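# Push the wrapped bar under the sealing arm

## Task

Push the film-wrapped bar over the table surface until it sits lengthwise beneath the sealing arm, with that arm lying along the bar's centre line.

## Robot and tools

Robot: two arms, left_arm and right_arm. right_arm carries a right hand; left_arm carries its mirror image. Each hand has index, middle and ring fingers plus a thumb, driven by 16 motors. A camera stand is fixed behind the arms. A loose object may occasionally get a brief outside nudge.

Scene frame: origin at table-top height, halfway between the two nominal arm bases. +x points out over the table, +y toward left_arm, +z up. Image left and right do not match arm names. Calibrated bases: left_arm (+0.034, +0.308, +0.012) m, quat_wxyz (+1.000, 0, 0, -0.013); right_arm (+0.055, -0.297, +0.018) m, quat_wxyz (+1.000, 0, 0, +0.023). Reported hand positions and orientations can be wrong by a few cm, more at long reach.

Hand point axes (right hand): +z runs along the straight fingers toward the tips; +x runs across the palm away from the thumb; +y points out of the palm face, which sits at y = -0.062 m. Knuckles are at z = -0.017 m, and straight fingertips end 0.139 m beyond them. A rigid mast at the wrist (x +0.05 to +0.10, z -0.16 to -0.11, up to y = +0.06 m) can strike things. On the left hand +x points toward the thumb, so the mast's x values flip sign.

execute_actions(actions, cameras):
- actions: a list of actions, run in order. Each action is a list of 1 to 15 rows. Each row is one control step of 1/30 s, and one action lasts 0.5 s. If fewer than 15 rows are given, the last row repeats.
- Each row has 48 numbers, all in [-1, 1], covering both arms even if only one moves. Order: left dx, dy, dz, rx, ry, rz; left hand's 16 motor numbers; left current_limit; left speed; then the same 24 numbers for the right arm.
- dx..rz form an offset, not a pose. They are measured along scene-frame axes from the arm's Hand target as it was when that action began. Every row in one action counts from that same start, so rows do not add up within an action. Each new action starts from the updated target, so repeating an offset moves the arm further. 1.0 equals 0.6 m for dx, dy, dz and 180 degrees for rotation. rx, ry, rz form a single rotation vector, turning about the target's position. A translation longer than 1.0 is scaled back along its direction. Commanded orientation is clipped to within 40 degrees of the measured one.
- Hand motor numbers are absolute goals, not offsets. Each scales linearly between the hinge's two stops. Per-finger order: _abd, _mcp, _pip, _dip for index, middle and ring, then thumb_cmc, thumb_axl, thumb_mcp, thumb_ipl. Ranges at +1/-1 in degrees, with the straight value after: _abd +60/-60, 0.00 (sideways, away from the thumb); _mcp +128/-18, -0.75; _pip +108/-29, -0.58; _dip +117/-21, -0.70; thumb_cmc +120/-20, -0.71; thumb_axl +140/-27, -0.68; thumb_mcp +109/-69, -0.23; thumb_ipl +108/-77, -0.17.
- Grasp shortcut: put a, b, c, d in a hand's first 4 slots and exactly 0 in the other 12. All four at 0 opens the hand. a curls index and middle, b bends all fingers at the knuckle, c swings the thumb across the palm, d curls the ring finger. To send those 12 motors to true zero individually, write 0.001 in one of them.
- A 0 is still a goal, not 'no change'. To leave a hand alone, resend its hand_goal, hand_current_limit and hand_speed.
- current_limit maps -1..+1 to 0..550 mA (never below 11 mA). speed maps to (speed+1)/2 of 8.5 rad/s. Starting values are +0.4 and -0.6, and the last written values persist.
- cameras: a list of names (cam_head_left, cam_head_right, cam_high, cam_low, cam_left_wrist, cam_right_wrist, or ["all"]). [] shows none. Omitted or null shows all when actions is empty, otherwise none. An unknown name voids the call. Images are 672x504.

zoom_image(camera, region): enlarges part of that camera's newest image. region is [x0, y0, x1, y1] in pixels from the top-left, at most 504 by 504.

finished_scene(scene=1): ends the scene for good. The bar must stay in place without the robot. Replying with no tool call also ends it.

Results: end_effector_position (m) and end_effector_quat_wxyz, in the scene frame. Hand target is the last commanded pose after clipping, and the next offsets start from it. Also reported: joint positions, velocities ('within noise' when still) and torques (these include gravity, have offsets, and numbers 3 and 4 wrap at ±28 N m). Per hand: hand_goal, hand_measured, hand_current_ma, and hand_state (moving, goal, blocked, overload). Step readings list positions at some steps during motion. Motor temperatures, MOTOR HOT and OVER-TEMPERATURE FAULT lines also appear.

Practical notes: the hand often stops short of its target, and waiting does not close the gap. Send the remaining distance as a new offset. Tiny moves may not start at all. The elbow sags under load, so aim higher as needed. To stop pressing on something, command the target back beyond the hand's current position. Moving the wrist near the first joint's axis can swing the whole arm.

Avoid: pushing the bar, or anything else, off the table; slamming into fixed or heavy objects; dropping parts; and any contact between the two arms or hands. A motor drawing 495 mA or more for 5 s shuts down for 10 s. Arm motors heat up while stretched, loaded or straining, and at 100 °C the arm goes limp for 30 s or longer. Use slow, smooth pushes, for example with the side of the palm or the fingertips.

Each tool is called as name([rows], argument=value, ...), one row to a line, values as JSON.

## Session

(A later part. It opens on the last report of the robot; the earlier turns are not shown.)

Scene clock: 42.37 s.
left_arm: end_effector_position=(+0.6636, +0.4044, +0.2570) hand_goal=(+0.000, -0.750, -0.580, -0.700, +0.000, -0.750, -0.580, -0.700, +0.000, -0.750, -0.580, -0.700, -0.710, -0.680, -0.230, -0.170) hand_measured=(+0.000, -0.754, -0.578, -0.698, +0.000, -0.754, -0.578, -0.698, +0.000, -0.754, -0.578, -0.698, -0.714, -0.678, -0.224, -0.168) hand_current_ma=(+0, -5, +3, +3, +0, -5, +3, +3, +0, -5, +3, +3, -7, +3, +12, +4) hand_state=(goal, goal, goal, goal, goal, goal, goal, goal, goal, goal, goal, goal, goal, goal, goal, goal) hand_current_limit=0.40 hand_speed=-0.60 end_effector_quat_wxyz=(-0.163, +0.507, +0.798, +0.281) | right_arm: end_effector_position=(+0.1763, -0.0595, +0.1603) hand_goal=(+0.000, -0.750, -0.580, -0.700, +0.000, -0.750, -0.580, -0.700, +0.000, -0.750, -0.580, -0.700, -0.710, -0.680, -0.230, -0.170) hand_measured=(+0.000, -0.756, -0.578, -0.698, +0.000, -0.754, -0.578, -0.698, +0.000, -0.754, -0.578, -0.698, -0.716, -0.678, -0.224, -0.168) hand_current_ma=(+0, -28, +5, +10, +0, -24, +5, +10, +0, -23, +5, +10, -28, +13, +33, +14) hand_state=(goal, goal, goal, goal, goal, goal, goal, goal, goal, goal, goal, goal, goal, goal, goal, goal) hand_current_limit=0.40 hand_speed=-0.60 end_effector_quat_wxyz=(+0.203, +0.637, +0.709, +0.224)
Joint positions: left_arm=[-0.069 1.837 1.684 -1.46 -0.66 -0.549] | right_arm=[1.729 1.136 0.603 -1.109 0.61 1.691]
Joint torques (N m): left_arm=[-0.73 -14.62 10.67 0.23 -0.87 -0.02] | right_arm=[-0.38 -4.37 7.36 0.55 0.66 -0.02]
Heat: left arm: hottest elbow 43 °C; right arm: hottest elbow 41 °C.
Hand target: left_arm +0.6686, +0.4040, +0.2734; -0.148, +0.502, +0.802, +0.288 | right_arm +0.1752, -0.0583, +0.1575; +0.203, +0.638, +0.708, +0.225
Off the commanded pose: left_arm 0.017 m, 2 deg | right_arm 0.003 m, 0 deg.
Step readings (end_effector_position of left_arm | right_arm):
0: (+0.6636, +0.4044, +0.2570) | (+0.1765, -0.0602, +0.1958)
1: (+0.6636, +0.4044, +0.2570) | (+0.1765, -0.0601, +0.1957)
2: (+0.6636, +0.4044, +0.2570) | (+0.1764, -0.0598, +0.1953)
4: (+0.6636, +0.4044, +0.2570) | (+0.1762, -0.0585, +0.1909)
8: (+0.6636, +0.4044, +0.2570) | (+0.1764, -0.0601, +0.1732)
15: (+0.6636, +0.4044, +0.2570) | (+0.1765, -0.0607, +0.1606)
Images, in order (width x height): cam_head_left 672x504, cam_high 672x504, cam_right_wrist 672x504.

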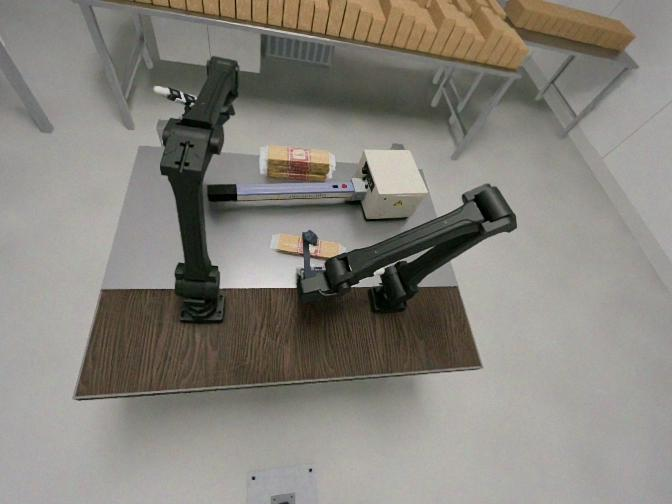

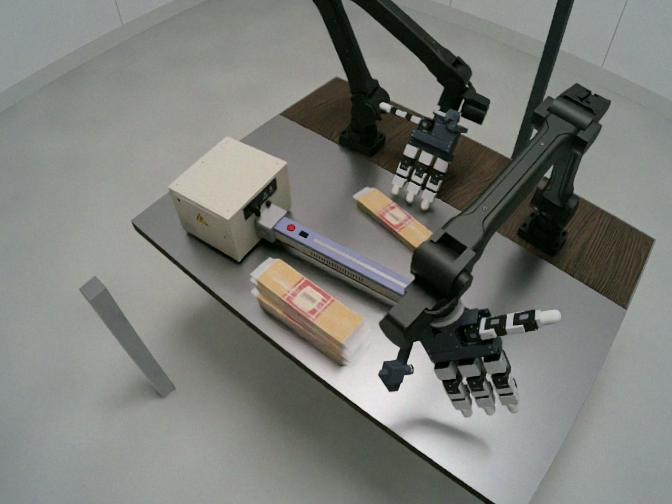

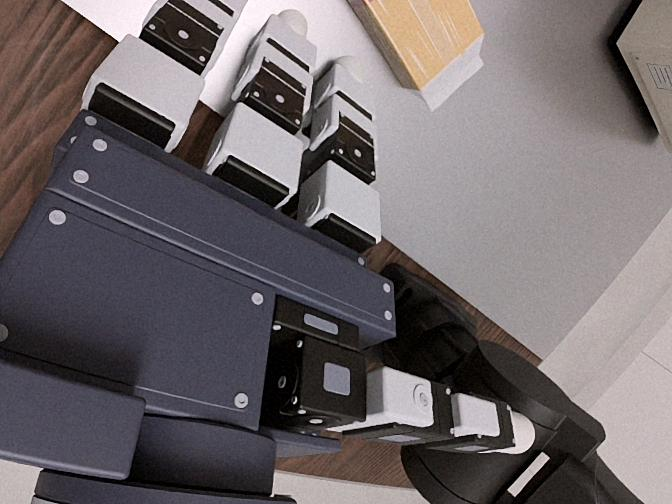

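execute_actions([
  [[0,0,0,0,0,0,0,0,0,0,0,0,0,0,0,0,0,0,0,0,0,0,0.4,-0.6,0,0.009,-0.01,0,0,0,0,0,0,0,0,0,0,0,0,0,0,0,0,0,0,0,0.4,-0.6],[0,0,0,0,0,0,0,0,0,0,0,0,0,0,0,0,0,0,0,0,0,0,0.4,-0.6,0,0.017,-0.02,0,0,0,0,0,0,0,0,0,0,0,0,0,0,0,0,0,0,0,0.4,-0.6]],
  [[0,0,0,0,0,0,0,0,0,0,0,0,0,0,0,0,0,0,0,0,0,0,0.4,-0.6,0.015,0.001,0,0,0,0,0,0,0,0,0,0,0,0,0,0,0,0,0,0,0,0,0.4,-0.6],[0,0,0,0,0,0,0,0,0,0,0,0,0,0,0,0,0,0,0,0,0,0,0.4,-0.6,0.03,0.002,0,0,0,0,0,0,0,0,0,0,0,0,0,0,0,0,0,0,0,0,0.4,-0.6]],
  [[0,0,0,0,0,0,0,0,0,0,0,0,0,0,0,0,0,0,0,0,0,0,0.4,-0.6,0.015,0.001,0,0,0,0,0,0,0,0,0,0,0,0,0,0,0,0,0,0,0,0,0.4,-0.6],[0,0,0,0,0,0,0,0,0,0,0,0,0,0,0,0,0,0,0,0,0,0,0.4,-0.6,0.03,0.002,0,0,0,0,0,0,0,0,0,0,0,0,0,0,0,0,0,0,0,0,0.4,-0.6]],
  [[0,0,0,0,0,0,0,0,0,0,0,0,0,0,0,0,0,0,0,0,0,0,0.4,-0.6,0.015,0.001,0,0,0,0,0,0,0,0,0,0,0,0,0,0,0,0,0,0,0,0,0.4,-0.6],[0,0,0,0,0,0,0,0,0,0,0,0,0,0,0,0,0,0,0,0,0,0,0.4,-0.6,0.03,0.003,0,0,0,0,0,0,0,0,0,0,0,0,0,0,0,0,0,0,0,0,0.4,-0.6]],
], cameras=["all"])

zoom_image(camera="cam_high", region=[310, 130, 460, 260])

Scene clock: 47.30 s.
left_arm: end_effector_position=(+0.6636, +0.4044, +0.2570) hand_goal=(+0.000, -0.750, -0.580, -0.700, +0.000, -0.750, -0.580, -0.700, +0.000, -0.750, -0.580, -0.700, -0.710, -0.680, -0.230, -0.170) hand_measured=(+0.000, -0.754, -0.578, -0.698, +0.000, -0.754, -0.578, -0.698, +0.000, -0.754, -0.578, -0.698, -0.714, -0.678, -0.224, -0.168) hand_current_ma=(+0, -5, +3, +3, +0, -5, +3, +3, +0, -5, +3, +3, -7, +3, +12, +4) hand_state=(goal, goal, goal, goal, goal, goal, goal, goal, goal, goal, goal, goal, goal, goal, goal, goal) hand_current_limit=0.40 hand_speed=-0.60 end_effector_quat_wxyz=(-0.163, +0.507, +0.798, +0.281) | right_arm: end_effector_position=(+0.2247, -0.0391, +0.1540) hand_goal=(+0.000, -0.750, -0.580, -0.700, +0.000, -0.750, -0.580, -0.700, +0.000, -0.750, -0.580, -0.700, -0.710, -0.680, -0.230, -0.170) hand_measured=(-0.004, -0.760, -0.586, -0.704, -0.004, -0.752, -0.584, -0.702, -0.002, -0.752, -0.580, -0.700, -0.716, -0.678, -0.224, -0.168) hand_current_ma=(-18, -51, -30, -17, -14, -11, -14, -11, -11, -12, +4, +4, -28, +13, +32, +14) hand_state=(goal, goal, goal, goal, goal, goal, goal, goal, goal, goal, goal, goal, goal, goal, goal, goal) hand_current_limit=0.40 hand_speed=-0.60 end_effector_quat_wxyz=(+0.200, +0.636, +0.708, +0.230)
Joint positions: left_arm=[-0.069 1.837 1.684 -1.46 -0.66 -0.549] | right_arm=[1.533 1.156 0.595 -0.928 0.615 1.446]
Joint torques (N m): left_arm=[-0.79 -14.74 10.67 0.23 -0.87 -0.03] | right_arm=[-2.02 -5.83 6.32 1.25 0.49 -0.13]
Heat: left arm: hottest elbow 44 °C; right arm: hottest elbow 41 °C.
Hand target: left_arm +0.6686, +0.4040, +0.2734; -0.148, +0.502, +0.802, +0.288 | right_arm +0.2293, -0.0439, +0.1455; +0.203, +0.638, +0.708, +0.225
Off the commanded pose: left_arm 0.017 m, 2 deg | right_arm 0.011 m, 1 deg.
Step readings (end_effector_position of left_arm | right_arm):
0: (+0.6636, +0.4044, +0.2570) | (+0.1763, -0.0595, +0.1603)
1: (+0.6636, +0.4044, +0.2570) | (+0.1763, -0.0594, +0.1603)
2: (+0.6636, +0.4044, +0.2570) | (+0.1761, -0.0589, +0.1599)
4: (+0.6636, +0.4044, +0.2570) | (+0.1757, -0.0568, +0.1579)
8: (+0.6636, +0.4044, +0.2570) | (+0.1748, -0.0524, +0.1519)
15: (+0.6636, +0.4044, +0.2570) | (+0.1746, -0.0518, +0.1518)
16: (+0.6636, +0.4044, +0.2570) | (+0.1746, -0.0517, +0.1518)
17: (+0.6636, +0.4044, +0.2570) | (+0.1746, -0.0514, +0.1518)
19: (+0.6636, +0.4044, +0.2570) | (+0.1759, -0.0504, +0.1520)
23: (+0.6636, +0.4044, +0.2570) | (+0.1833, -0.0480, +0.1526)
30: (+0.6636, +0.4044, +0.2570) | (+0.1885, -0.0462, +0.1526)
31: (+0.6636, +0.4044, +0.2570) | (+0.1886, -0.0461, +0.1526)
32: (+0.6636, +0.4044, +0.2570) | (+0.1891, -0.0456, +0.1526)
34: (+0.6636, +0.4044, +0.2570) | (+0.1922, -0.0444, +0.1527)
38: (+0.6636, +0.4044, +0.2570) | (+0.2027, -0.0438, +0.1528)
45: (+0.6636, +0.4044, +0.2570) | (+0.2061, -0.0420, +0.1530)
46: (+0.6636, +0.4044, +0.2570) | (+0.2062, -0.0418, +0.1531)
47: (+0.6636, +0.4044, +0.2570) | (+0.2067, -0.0415, +0.1532)
49: (+0.6636, +0.4044, +0.2570) | (+0.2097, -0.0411, +0.1537)
53: (+0.6636, +0.4044, +0.2570) | (+0.2206, -0.0418, +0.1540)
60: (+0.6636, +0.4044, +0.2570) | (+0.2245, -0.0400, +0.1540)

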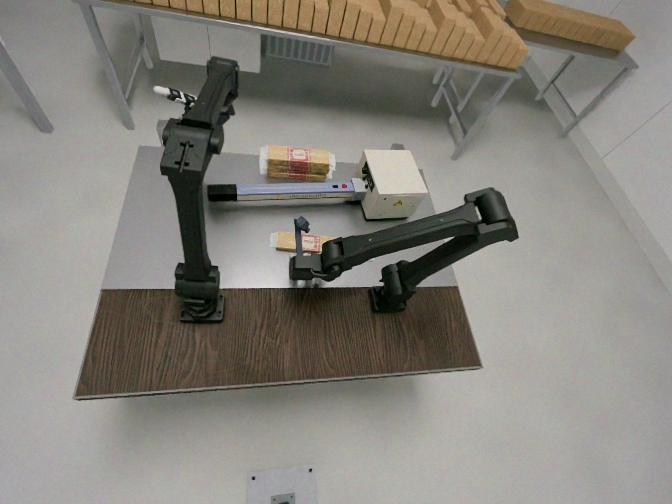

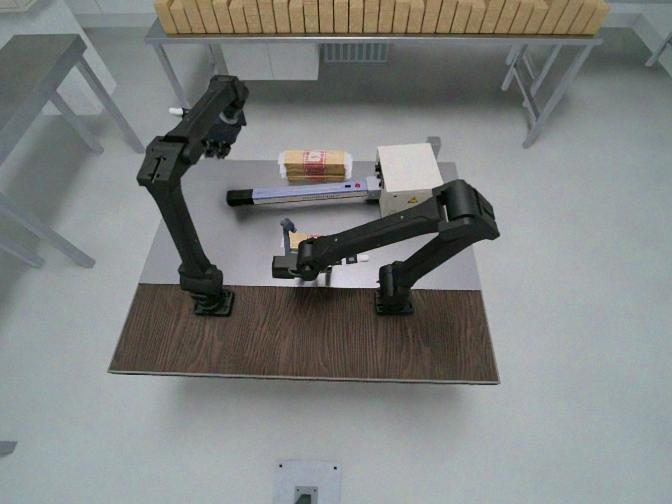

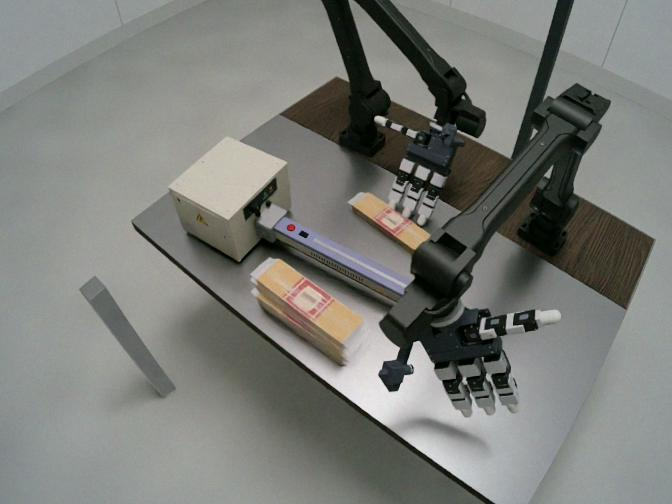

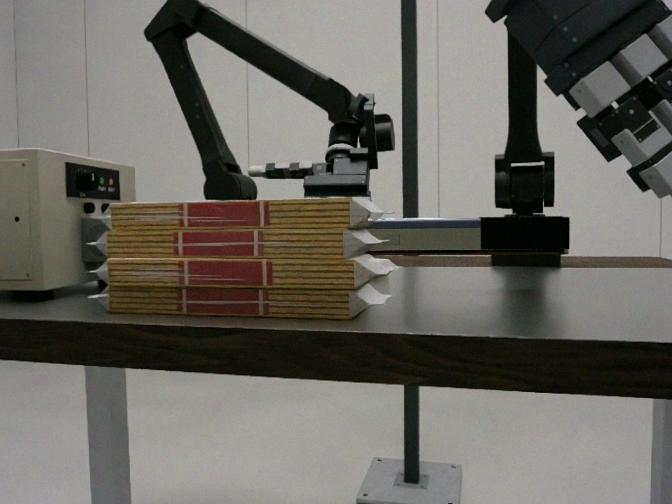

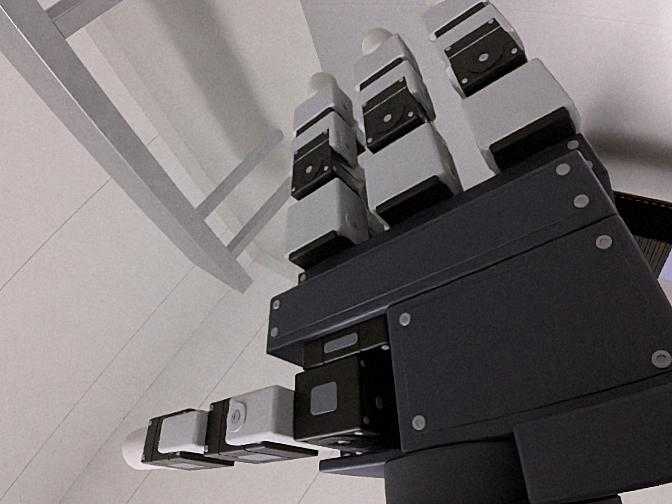

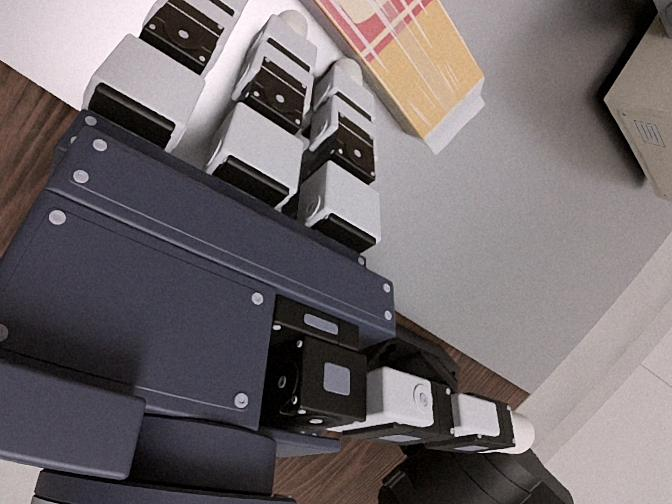

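Scaled by 3.360 from the camera's 672x504 image, which has a finer 960x720 frame.

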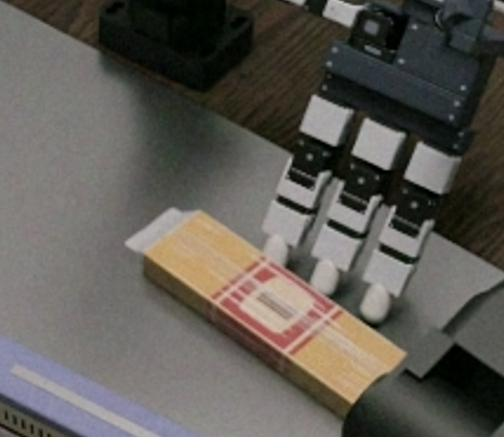

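execute_actions([
  [[0,0,0,0,0,0,0,0,0,0,0,0,0,0,0,0,0,0,0,0,0,0,0.4,-0.6,-0.015,-0.004,-0.006,0,0,0,0,0,0,0,0,0,0,0,0,0,0,0,0,0,0,0,0.4,-0.6],[0,0,0,0,0,0,0,0,0,0,0,0,0,0,0,0,0,0,0,0,0,0,0.4,-0.6,-0.02,-0.03,-0.014,0,0,0,0,0,0,0,0,0,0,0,0,0,0,0,0,0,0,0,0.4,-0.6]],
  [[0,0,0,0,0,0,0,0,0,0,0,0,0,0,0,0,0,0,0,0,0,0,0.4,-0.6,0.01,-0.002,0,0,0,0,0,0,0,0,0,0,0,0,0,0,0,0,0,0,0,0,0.4,-0.6],[0,0,0,0,0,0,0,0,0,0,0,0,0,0,0,0,0,0,0,0,0,0,0.4,-0.6,0.025,-0.002,0,0,0,0,0,0,0,0,0,0,0,0,0,0,0,0,0,0,0,0,0.4,-0.6],[0,0,0,0,0,0,0,0,0,0,0,0,0,0,0,0,0,0,0,0,0,0,0.4,-0.6,0.04,0,0,0,0,0,0,0,0,0,0,0,0,0,0,0,0,0,0,0,0,0,0.4,-0.6]],
  [[0,0,0,0,0,0,0,0,0,0,0,0,0,0,0,0,0,0,0,0,0,0,0.4,-0.6,0.012,0.001,0,0,0,0,0,0,0,0,0,0,0,0,0,0,0,0,0,0,0,0,0.4,-0.6],[0,0,0,0,0,0,0,0,0,0,0,0,0,0,0,0,0,0,0,0,0,0,0.4,-0.6,0.025,0.002,0,0,0,0,0,0,0,0,0,0,0,0,0,0,0,0,0,0,0,0,0.4,-0.6],[0,0,0,0,0,0,0,0,0,0,0,0,0,0,0,0,0,0,0,0,0,0,0.4,-0.6,0.04,0.003,0,0,0,0,0,0,0,0,0,0,0,0,0,0,0,0,0,0,0,0,0.4,-0.6]],
], cameras=["all"])

zoom_image(camera="cam_high", region=[300, 140, 450, 270])

Scene clock: 51.83 s.
left_arm: end_effector_position=(+0.6636, +0.4044, +0.2570) hand_goal=(+0.000, -0.750, -0.580, -0.700, +0.000, -0.750, -0.580, -0.700, +0.000, -0.750, -0.580, -0.700, -0.710, -0.680, -0.230, -0.170) hand_measured=(+0.000, -0.754, -0.578, -0.698, +0.000, -0.754, -0.578, -0.698, +0.000, -0.754, -0.578, -0.698, -0.714, -0.678, -0.224, -0.168) hand_current_ma=(+0, -5, +3, +3, +0, -5, +3, +3, +0, -5, +3, +3, -7, +3, +12, +4) hand_state=(goal, goal, goal, goal, goal, goal, goal, goal, goal, goal, goal, goal, goal, goal, goal, goal) hand_current_limit=0.40 hand_speed=-0.60 end_effector_quat_wxyz=(-0.163, +0.507, +0.798, +0.281) | right_arm: end_effector_position=(+0.2602, -0.0502, +0.1534) hand_goal=(+0.000, -0.750, -0.580, -0.700, +0.000, -0.750, -0.580, -0.700, +0.000, -0.750, -0.580, -0.700, -0.710, -0.680, -0.230, -0.170) hand_measured=(+0.020, -0.752, -0.584, -0.704, +0.004, -0.752, -0.578, -0.698, +0.002, -0.754, -0.578, -0.700, -0.716, -0.678, -0.224, -0.168) hand_current_ma=(+82, -13, -20, -19, +12, -13, +5, +8, +4, -15, +6, +4, -28, +13, +32, +14) hand_state=(goal, goal, goal, goal, goal, goal, goal, goal, goal, goal, goal, goal, goal, goal, goal, goal) hand_current_limit=0.40 hand_speed=-0.60 end_effector_quat_wxyz=(+0.194, +0.636, +0.707, +0.241)
Joint positions: left_arm=[-0.069 1.837 1.684 -1.46 -0.66 -0.549] | right_arm=[1.393 1.093 0.543 -0.813 0.599 1.269]
Joint torques (N m): left_arm=[-0.73 -14.8 10.71 0.27 -0.86 -0.03] | right_arm=[-3.31 -4.13 5.87 1.35 0.32 -0.1]
Heat: left arm: hottest elbow 44 °C; right arm: hottest elbow 41 °C.
Hand target: left_arm +0.6686, +0.4040, +0.2734; -0.148, +0.502, +0.802, +0.288 | right_arm +0.2652, -0.0602, +0.1370; +0.203, +0.638, +0.708, +0.225
Off the commanded pose: left_arm 0.017 m, 2 deg | right_arm 0.020 m, 2 deg.
Step readings (end_effector_position of left_arm | right_arm):
0: (+0.6636, +0.4044, +0.2570) | (+0.2247, -0.0391, +0.1540)
1: (+0.6636, +0.4044, +0.2570) | (+0.2247, -0.0391, +0.1540)
2: (+0.6636, +0.4044, +0.2570) | (+0.2247, -0.0395, +0.1536)
4: (+0.6636, +0.4044, +0.2570) | (+0.2239, -0.0412, +0.1529)
8: (+0.6636, +0.4044, +0.2570) | (+0.2206, -0.0466, +0.1515)
15: (+0.6636, +0.4044, +0.2570) | (+0.2191, -0.0491, +0.1506)
16: (+0.6636, +0.4044, +0.2570) | (+0.2191, -0.0491, +0.1506)
17: (+0.6636, +0.4044, +0.2570) | (+0.2191, -0.0492, +0.1504)
19: (+0.6636, +0.4044, +0.2570) | (+0.2201, -0.0488, +0.1505)
23: (+0.6636, +0.4044, +0.2570) | (+0.2272, -0.0502, +0.1534)
30: (+0.6636, +0.4044, +0.2570) | (+0.2350, -0.0513, +0.1531)
31: (+0.6636, +0.4044, +0.2570) | (+0.2351, -0.0512, +0.1530)
32: (+0.6636, +0.4044, +0.2570) | (+0.2354, -0.0508, +0.1530)
34: (+0.6636, +0.4044, +0.2570) | (+0.2384, -0.0503, +0.1530)
38: (+0.6636, +0.4044, +0.2570) | (+0.2519, -0.0522, +0.1536)
45: (+0.6636, +0.4044, +0.2570) | (+0.2597, -0.0518, +0.1535)

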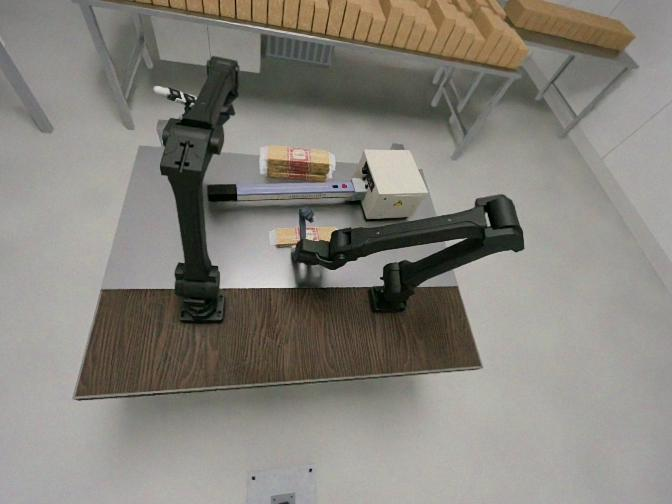

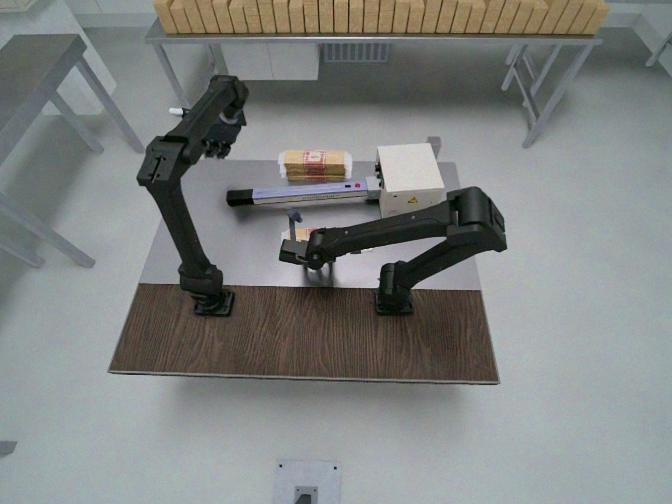

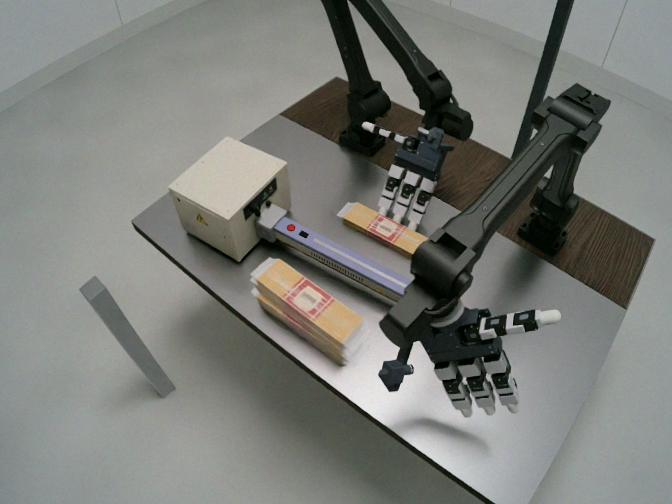

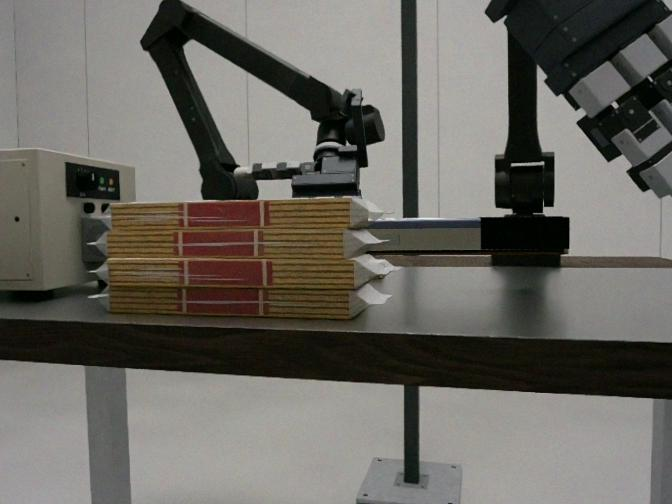

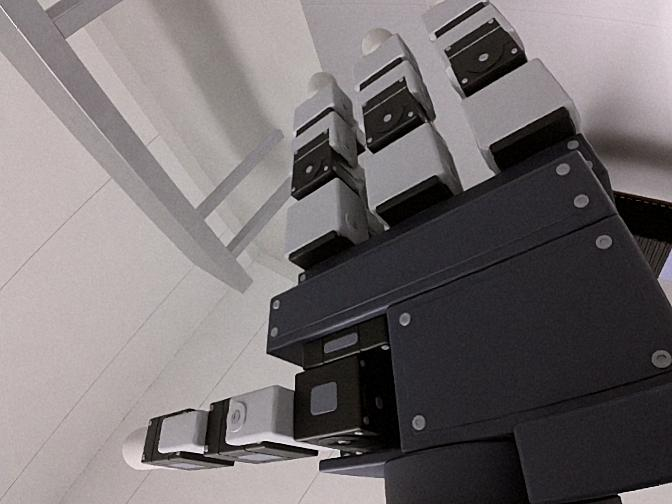

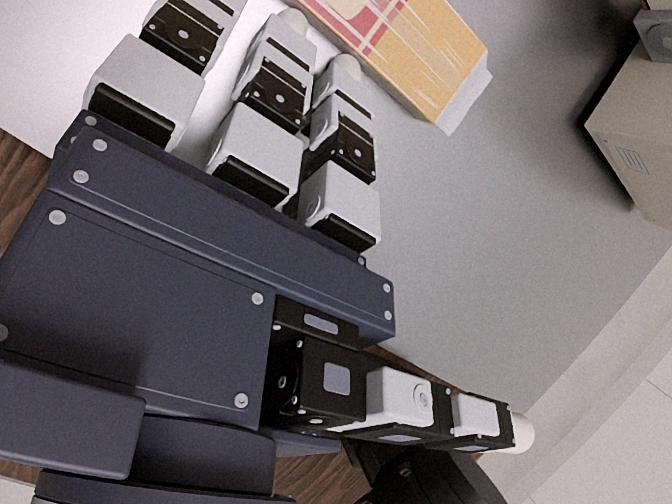

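Scaled by 3.360 from the camera's 672x504 image, which has a finer 960x720 frame.

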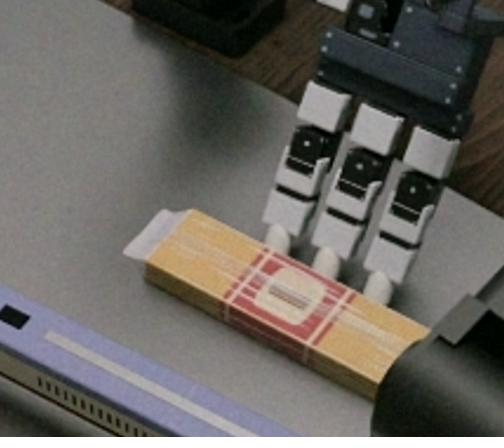

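zoom_image(camera="cam_head_left", region=[200, 170, 380, 270])

zoom_image(camera="cam_head_right", region=[220, 170, 400, 270])

Scaled by 2.800 from the camera's 672x504 image, which has a finer 960x720 frame.

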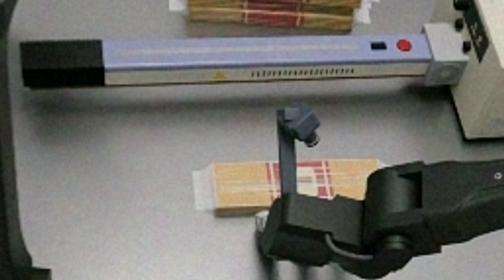

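Scaled by 2.800 from the camera's 672x504 image, which has a finer 960x720 frame.

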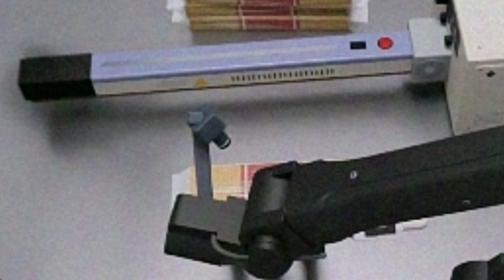

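execute_actions([
  [[0,0,0,0,0,0,0,0,0,0,0,0,0,0,0,0,0,0,0,0,0,0,0.4,-0.6,0.012,0.001,0.006,0,0,0,0,0,0,0,0,0,0,0,0,0,0,0,0,0,0,0,0.4,-0.6],[0,0,0,0,0,0,0,0,0,0,0,0,0,0,0,0,0,0,0,0,0,0,0.4,-0.6,0.024,0.002,0.012,0,0,0,0,0,0,0,0,0,0,0,0,0,0,0,0,0,0,0,0.4,-0.6],[0,0,0,0,0,0,0,0,0,0,0,0,0,0,0,0,0,0,0,0,0,0,0.4,-0.6,0.036,0.003,0.014,0,0,0,0,0,0,0,0,0,0,0,0,0,0,0,0,0,0,0,0.4,-0.6],[0,0,0,0,0,0,0,0,0,0,0,0,0,0,0,0,0,0,0,0,0,0,0.4,-0.6,0.048,0.004,0.015,0,0,0,0,0,0,0,0,0,0,0,0,0,0,0,0,0,0,0,0.4,-0.6]],
  [[0,0,0,0,0,0,0,0,0,0,0,0,0,0,0,0,0,0,0,0,0,0,0.4,-0.6,0.012,0.001,0,0,0,0,0,0,0,0,0,0,0,0,0,0,0,0,0,0,0,0,0.4,-0.6],[0,0,0,0,0,0,0,0,0,0,0,0,0,0,0,0,0,0,0,0,0,0,0.4,-0.6,0.024,0.002,0,0,0,0,0,0,0,0,0,0,0,0,0,0,0,0,0,0,0,0,0.4,-0.6],[0,0,0,0,0,0,0,0,0,0,0,0,0,0,0,0,0,0,0,0,0,0,0.4,-0.6,0.036,0.003,0,0,0,0,0,0,0,0,0,0,0,0,0,0,0,0,0,0,0,0,0.4,-0.6],[0,0,0,0,0,0,0,0,0,0,0,0,0,0,0,0,0,0,0,0,0,0,0.4,-0.6,0.048,0.005,0,0,0,0,0,0,0,0,0,0,0,0,0,0,0,0,0,0,0,0,0.4,-0.6]],
  [[0,0,0,0,0,0,0,0,0,0,0,0,0,0,0,0,0,0,0,0,0,0,0.4,-0.6,0.012,0.001,0,0,0,0,0,0,0,0,0,0,0,0,0,0,0,0,0,0,0,0,0.4,-0.6],[0,0,0,0,0,0,0,0,0,0,0,0,0,0,0,0,0,0,0,0,0,0,0.4,-0.6,0.024,0.002,0,0,0,0,0,0,0,0,0,0,0,0,0,0,0,0,0,0,0,0,0.4,-0.6],[0,0,0,0,0,0,0,0,0,0,0,0,0,0,0,0,0,0,0,0,0,0,0.4,-0.6,0.036,0.003,0,0,0,0,0,0,0,0,0,0,0,0,0,0,0,0,0,0,0,0,0.4,-0.6],[0,0,0,0,0,0,0,0,0,0,0,0,0,0,0,0,0,0,0,0,0,0,0.4,-0.6,0.048,0.005,0,0,0,0,0,0,0,0,0,0,0,0,0,0,0,0,0,0,0,0,0.4,-0.6]],
], cameras=["all"])

zoom_image(camera="cam_high", region=[270, 150, 450, 310])

zoom_image(camera="cam_head_left", region=[200, 160, 380, 260])

Scene clock: 58.27 s.
left_arm: end_effector_position=(+0.6636, +0.4044, +0.2570) hand_goal=(+0.000, -0.750, -0.580, -0.700, +0.000, -0.750, -0.580, -0.700, +0.000, -0.750, -0.580, -0.700, -0.710, -0.680, -0.230, -0.170) hand_measured=(+0.000, -0.754, -0.578, -0.698, +0.000, -0.754, -0.578, -0.698, +0.000, -0.754, -0.578, -0.698, -0.714, -0.678, -0.224, -0.168) hand_current_ma=(+0, -5, +3, +3, +0, -5, +3, +3, +0, -5, +3, +3, -7, +3, +12, +4) hand_state=(goal, goal, goal, goal, goal, goal, goal, goal, goal, goal, goal, goal, goal, goal, goal, goal) hand_current_limit=0.40 hand_speed=-0.60 end_effector_quat_wxyz=(-0.163, +0.507, +0.798, +0.281) | right_arm: end_effector_position=(+0.3425, -0.0552, +0.1553) hand_goal=(+0.000, -0.750, -0.580, -0.700, +0.000, -0.750, -0.580, -0.700, +0.000, -0.750, -0.580, -0.700, -0.710, -0.680, -0.230, -0.170) hand_measured=(-0.002, -0.756, -0.586, -0.706, -0.006, -0.758, -0.584, -0.702, -0.006, -0.758, -0.582, -0.700, -0.716, -0.678, -0.224, -0.168) hand_current_ma=(-6, -31, -25, -24, -27, -35, -17, -8, -28, -40, -13, +1, -28, +13, +32, +14) hand_state=(goal, goal, goal, goal, goal, goal, goal, goal, goal, goal, goal, goal, goal, goal, goal, goal) hand_current_limit=0.40 hand_speed=-0.60 end_effector_quat_wxyz=(+0.202, +0.635, +0.707, +0.234)
Joint positions: left_arm=[-0.069 1.837 1.684 -1.46 -0.66 -0.549] | right_arm=[1.086 1.129 0.561 -0.63 0.52 0.924]
Joint torques (N m): left_arm=[-0.73 -14.8 10.67 0.25 -0.87 -0.02] | right_arm=[-2.67 -2.67 9.28 1.76 0.13 -0.16]
Heat: left arm: hottest elbow 45 °C; right arm: hottest elbow 41 °C.
Hand target: left_arm +0.6686, +0.4040, +0.2734; -0.148, +0.502, +0.802, +0.288 | right_arm +0.3516, -0.0517, +0.1461; +0.203, +0.638, +0.708, +0.225
Off the commanded pose: left_arm 0.017 m, 2 deg | right_arm 0.013 m, 1 deg.
Step readings (end_effector_position of left_arm | right_arm):
0: (+0.6636, +0.4044, +0.2570) | (+0.2602, -0.0501, +0.1535)
1: (+0.6636, +0.4044, +0.2570) | (+0.2603, -0.0501, +0.1535)
2: (+0.6636, +0.4044, +0.2570) | (+0.2606, -0.0501, +0.1533)
4: (+0.6636, +0.4044, +0.2570) | (+0.2627, -0.0507, +0.1533)
8: (+0.6636, +0.4044, +0.2570) | (+0.2733, -0.0522, +0.1581)
15: (+0.6636, +0.4044, +0.2570) | (+0.2901, -0.0586, +0.1550)
16: (+0.6636, +0.4044, +0.2570) | (+0.2901, -0.0582, +0.1550)
17: (+0.6636, +0.4044, +0.2570) | (+0.2903, -0.0576, +0.1550)
19: (+0.6636, +0.4044, +0.2570) | (+0.2927, -0.0569, +0.1548)
23: (+0.6636, +0.4044, +0.2570) | (+0.3056, -0.0588, +0.1548)
30: (+0.6636, +0.4044, +0.2570) | (+0.3148, -0.0586, +0.1545)
31: (+0.6636, +0.4044, +0.2570) | (+0.3148, -0.0581, +0.1546)
32: (+0.6636, +0.4044, +0.2570) | (+0.3152, -0.0578, +0.1545)
34: (+0.6636, +0.4044, +0.2570) | (+0.3180, -0.0575, +0.1545)
38: (+0.6636, +0.4044, +0.2570) | (+0.3313, -0.0580, +0.1548)
45: (+0.6636, +0.4044, +0.2570) | (+0.3421, -0.0564, +0.1550)

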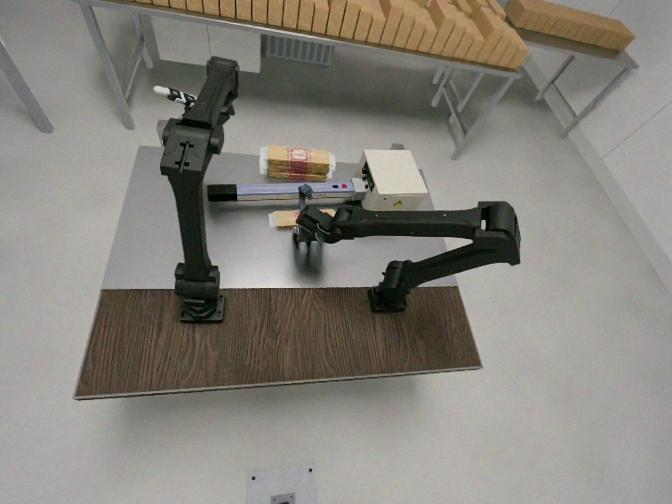

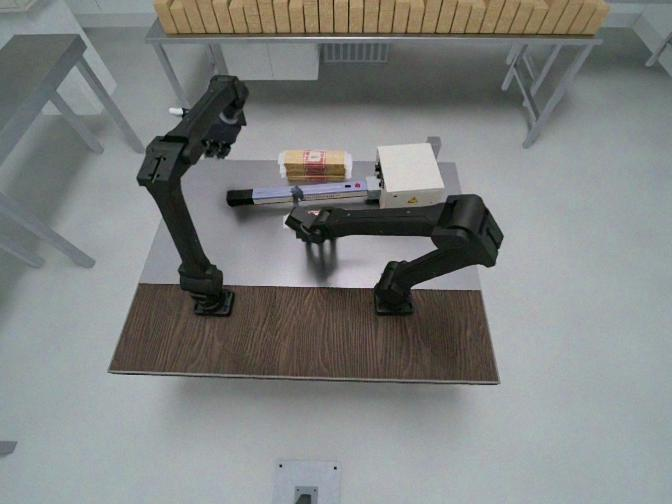

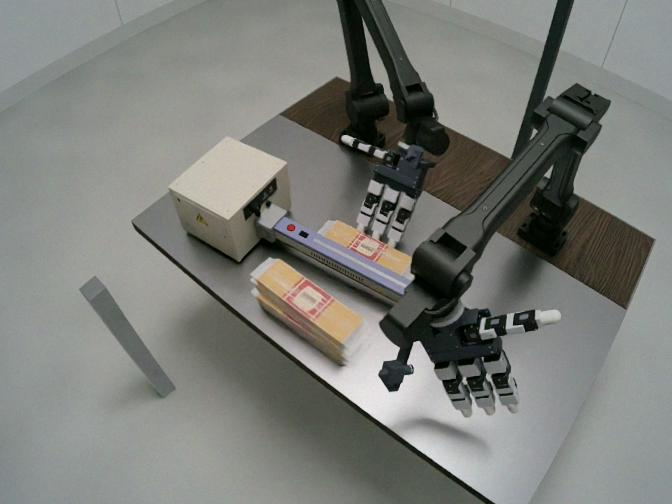

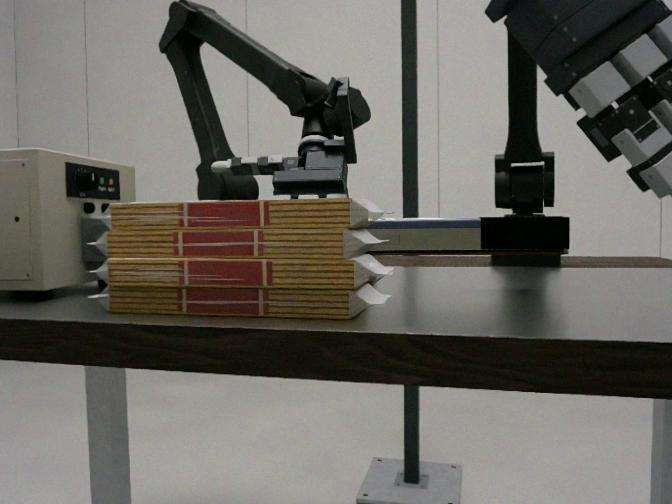

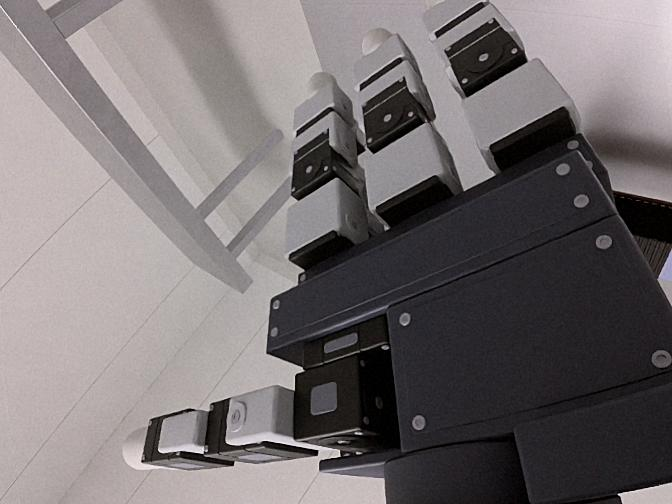

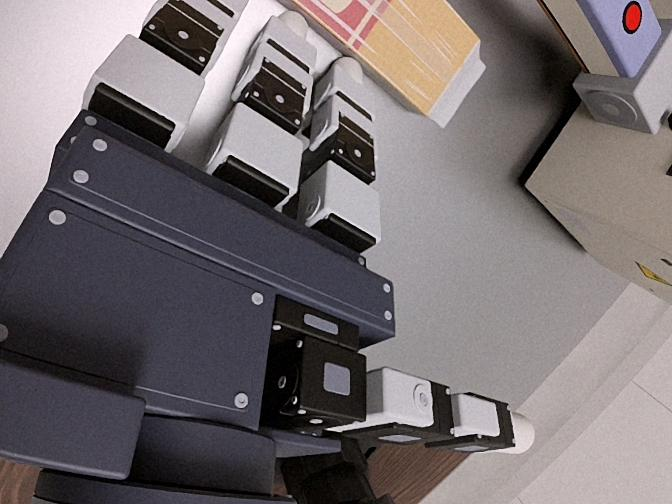

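Scaled by 2.800 from the camera's 672x504 image, which has a finer 960x720 frame.

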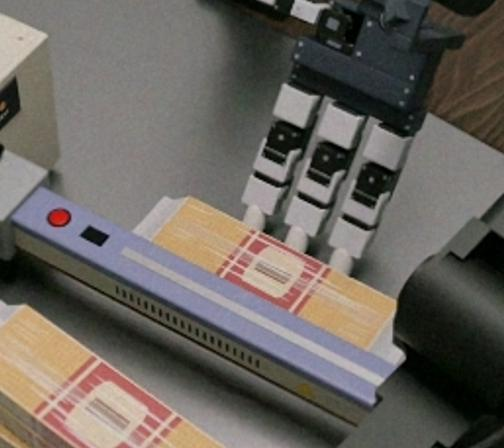

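Scaled by 2.800 from the camera's 672x504 image, which has a finer 960x720 frame.

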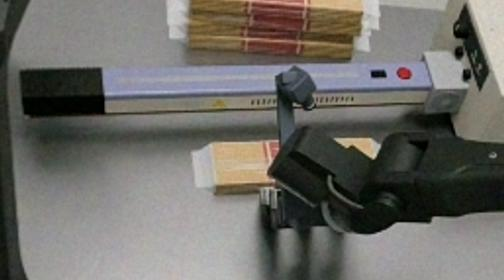

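execute_actions([
  [[0,0,0,0,0,0,0,0,0,0,0,0,0,0,0,0,0,0,0,0,0,0,0.4,-0.6,0.012,0.001,0,0,0,0,0,0,0,0,0,0,0,0,0,0,0,0,0,0,0,0,0.4,-0.6],[0,0,0,0,0,0,0,0,0,0,0,0,0,0,0,0,0,0,0,0,0,0,0.4,-0.6,0.024,0.002,0,0,0,0,0,0,0,0,0,0,0,0,0,0,0,0,0,0,0,0,0.4,-0.6],[0,0,0,0,0,0,0,0,0,0,0,0,0,0,0,0,0,0,0,0,0,0,0.4,-0.6,0.036,0.003,0,0,0,0,0,0,0,0,0,0,0,0,0,0,0,0,0,0,0,0,0.4,-0.6],[0,0,0,0,0,0,0,0,0,0,0,0,0,0,0,0,0,0,0,0,0,0,0.4,-0.6,0.048,0.004,0,0,0,0,0,0,0,0,0,0,0,0,0,0,0,0,0,0,0,0,0.4,-0.6]],
  [[0,0,0,0,0,0,0,0,0,0,0,0,0,0,0,0,0,0,0,0,0,0,0.4,-0.6,0.012,0.001,0,0,0,0,0,0,0,0,0,0,0,0,0,0,0,0,0,0,0,0,0.4,-0.6],[0,0,0,0,0,0,0,0,0,0,0,0,0,0,0,0,0,0,0,0,0,0,0.4,-0.6,0.024,0.002,0,0,0,0,0,0,0,0,0,0,0,0,0,0,0,0,0,0,0,0,0.4,-0.6],[0,0,0,0,0,0,0,0,0,0,0,0,0,0,0,0,0,0,0,0,0,0,0.4,-0.6,0.036,0.003,0,0,0,0,0,0,0,0,0,0,0,0,0,0,0,0,0,0,0,0,0.4,-0.6],[0,0,0,0,0,0,0,0,0,0,0,0,0,0,0,0,0,0,0,0,0,0,0.4,-0.6,0.044,0.004,0,0,0,0,0,0,0,0,0,0,0,0,0,0,0,0,0,0,0,0,0.4,-0.6]],
], cameras=["all"])

zoom_image(camera="cam_high", region=[260, 190, 420, 320])

zoom_image(camera="cam_head_left", region=[200, 160, 380, 260])

zoom_image(camera="cam_head_right", region=[220, 160, 400, 260])

Scene clock: 62.73 s.
left_arm: end_effector_position=(+0.6636, +0.4044, +0.2570) hand_goal=(+0.000, -0.750, -0.580, -0.700, +0.000, -0.750, -0.580, -0.700, +0.000, -0.750, -0.580, -0.700, -0.710, -0.680, -0.230, -0.170) hand_measured=(+0.000, -0.754, -0.578, -0.698, +0.000, -0.754, -0.578, -0.698, +0.000, -0.754, -0.578, -0.698, -0.714, -0.678, -0.224, -0.168) hand_current_ma=(+0, -5, +3, +3, +0, -5, +3, +3, +0, -5, +3, +3, -7, +3, +12, +4) hand_state=(goal, goal, goal, goal, goal, goal, goal, goal, goal, goal, goal, goal, goal, goal, goal, goal) hand_current_limit=0.40 hand_speed=-0.60 end_effector_quat_wxyz=(-0.163, +0.507, +0.798, +0.281) | right_arm: end_effector_position=(+0.3960, -0.0504, +0.1566) hand_goal=(+0.000, -0.750, -0.580, -0.700, +0.000, -0.750, -0.580, -0.700, +0.000, -0.750, -0.580, -0.700, -0.710, -0.680, -0.230, -0.170) hand_measured=(+0.002, -0.756, -0.590, -0.710, -0.004, -0.758, -0.586, -0.702, -0.002, -0.758, -0.582, -0.700, -0.716, -0.678, -0.224, -0.168) hand_current_ma=(+6, -26, -46, -50, -12, -39, -23, -8, -7, -34, -12, -1, -28, +13, +30, +14) hand_state=(goal, goal, goal, goal, goal, goal, goal, goal, goal, goal, goal, goal, goal, goal, goal, goal) hand_current_limit=0.40 hand_speed=-0.60 end_effector_quat_wxyz=(+0.204, +0.635, +0.707, +0.234)
Joint positions: left_arm=[-0.069 1.837 1.684 -1.46 -0.66 -0.549] | right_arm=[0.933 1.213 0.619 -0.531 0.462 0.765]
Joint torques (N m): left_arm=[-0.85 -14.68 10.7 0.23 -0.88 -0.03] | right_arm=[-2.49 -4.31 9.68 1.98 -0.04 -0.11]
Heat: left arm: hottest elbow 45 °C; right arm: hottest elbow 41 °C.
Hand target: left_arm +0.6686, +0.4040, +0.2734; -0.148, +0.502, +0.802, +0.288 | right_arm +0.4069, -0.0469, +0.1461; +0.203, +0.638, +0.708, +0.225
Off the commanded pose: left_arm 0.017 m, 2 deg | right_arm 0.016 m, 1 deg.
Step readings (end_effector_position of left_arm | right_arm):
0: (+0.6636, +0.4044, +0.2570) | (+0.3425, -0.0551, +0.1553)
1: (+0.6636, +0.4044, +0.2570) | (+0.3426, -0.0552, +0.1552)
2: (+0.6636, +0.4044, +0.2570) | (+0.3429, -0.0551, +0.1550)
4: (+0.6636, +0.4044, +0.2570) | (+0.3450, -0.0547, +0.1557)
8: (+0.6636, +0.4044, +0.2570) | (+0.3578, -0.0541, +0.1576)
15: (+0.6636, +0.4044, +0.2570) | (+0.3703, -0.0538, +0.1559)
16: (+0.6636, +0.4044, +0.2570) | (+0.3704, -0.0534, +0.1560)
17: (+0.6636, +0.4044, +0.2570) | (+0.3706, -0.0533, +0.1559)
19: (+0.6636, +0.4044, +0.2570) | (+0.3732, -0.0526, +0.1560)
23: (+0.6636, +0.4044, +0.2570) | (+0.3861, -0.0525, +0.1564)
30: (+0.6636, +0.4044, +0.2570) | (+0.3959, -0.0510, +0.1565)

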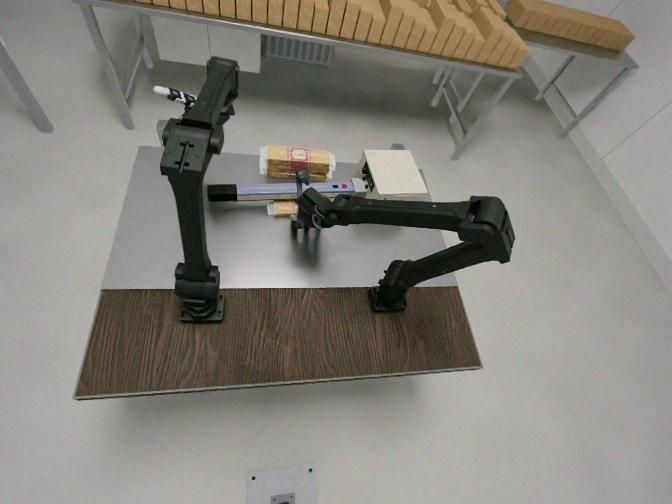

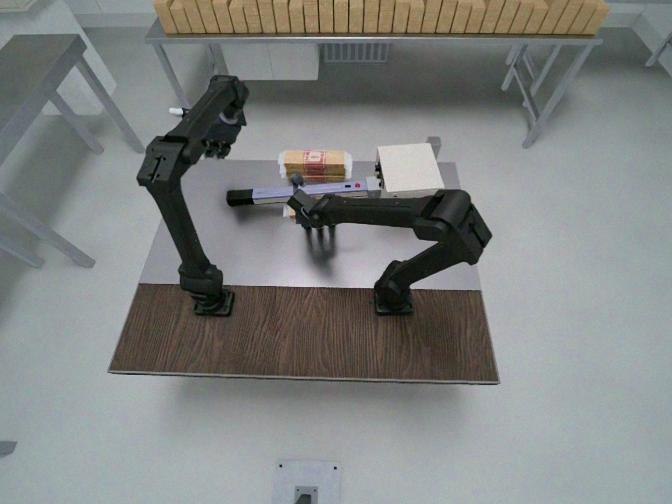

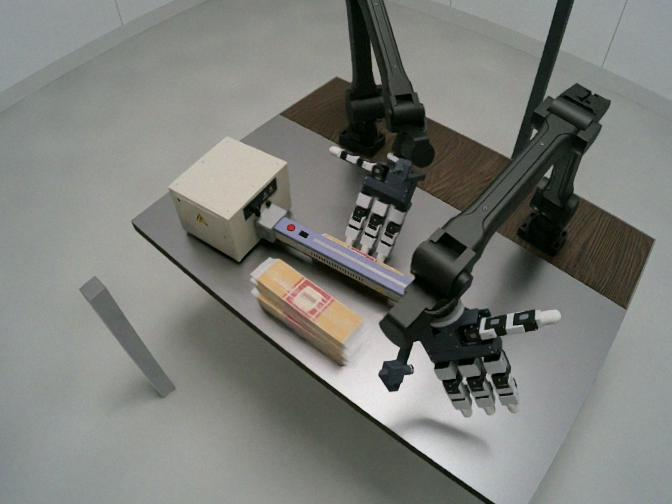

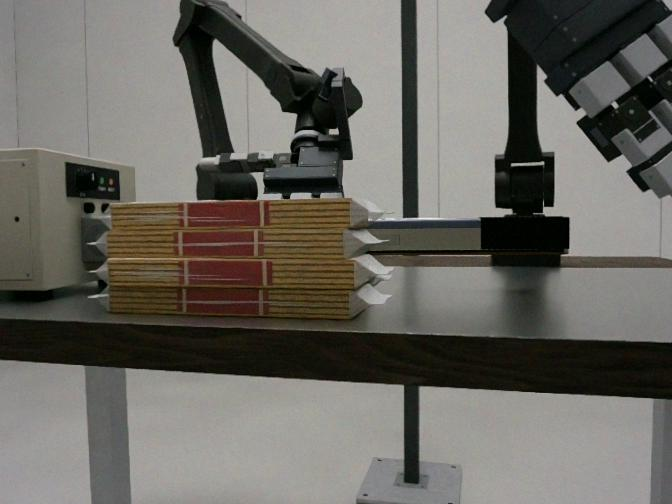

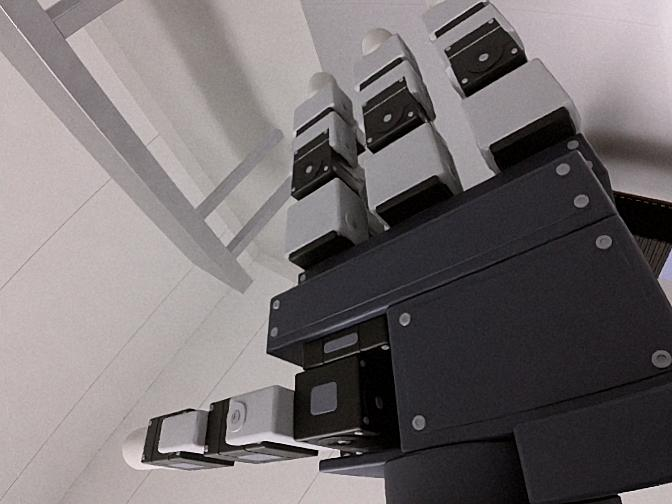

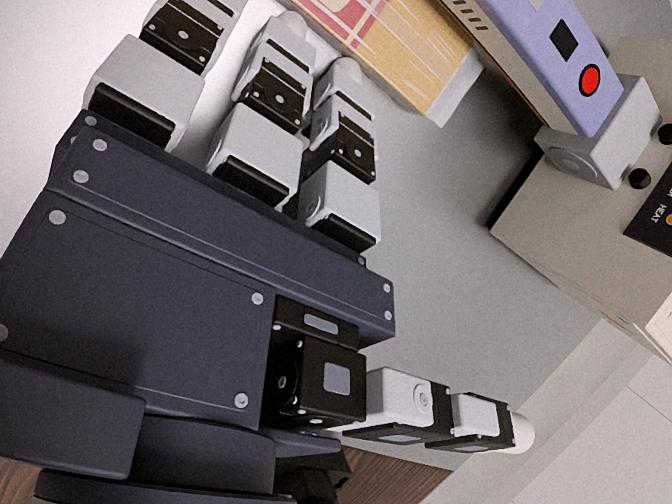

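Scaled by 3.150 from the camera's 672x504 image, which has a finer 960x720 frame.

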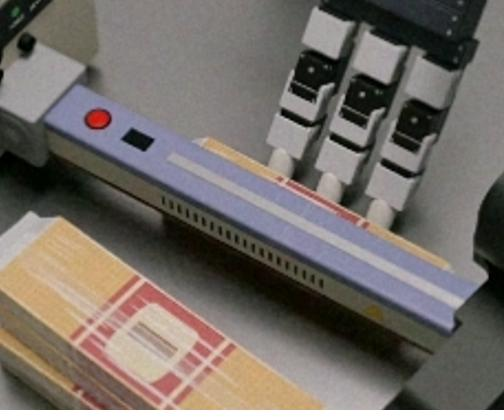

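Scaled by 2.800 from the camera's 672x504 image, which has a finer 960x720 frame.

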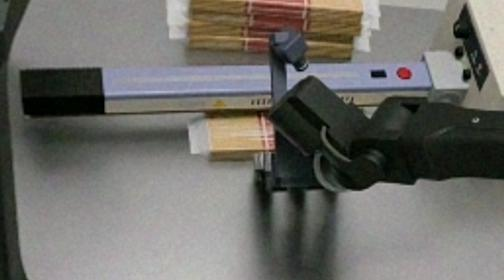

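Scaled by 2.800 from the camera's 672x504 image, which has a finer 960x720 frame.

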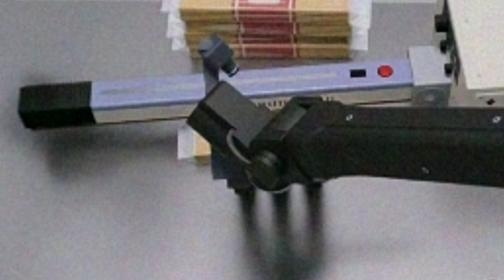

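zoom_image(camera="cam_high", region=[480, 220, 672, 504])

zoom_image(camera="cam_high", region=[120, 200, 380, 460])

zoom_image(camera="cam_low", region=[0, 180, 340, 360])

Scaled by 1.775 from the camera's 672x504 image, which has a finer 960x720 frame.

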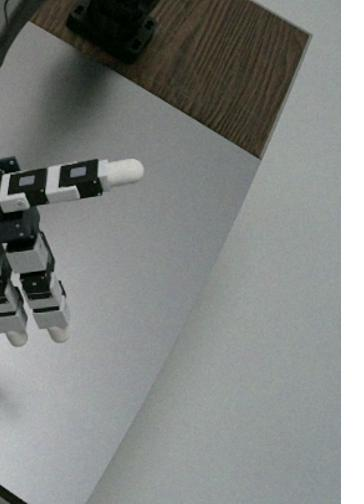

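Scaled by 1.938 from the camera's 672x504 image, which has a finer 960x720 frame.

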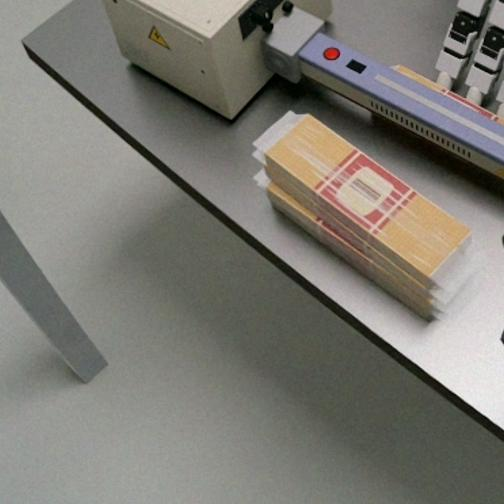

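Scaled by 1.482 from the camera's 672x504 image, which has a finer 960x720 frame.

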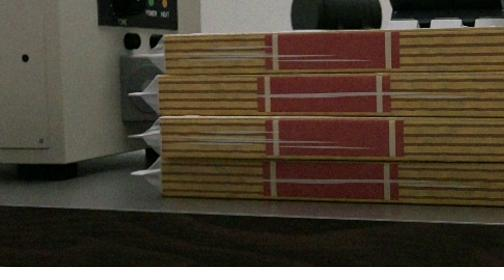

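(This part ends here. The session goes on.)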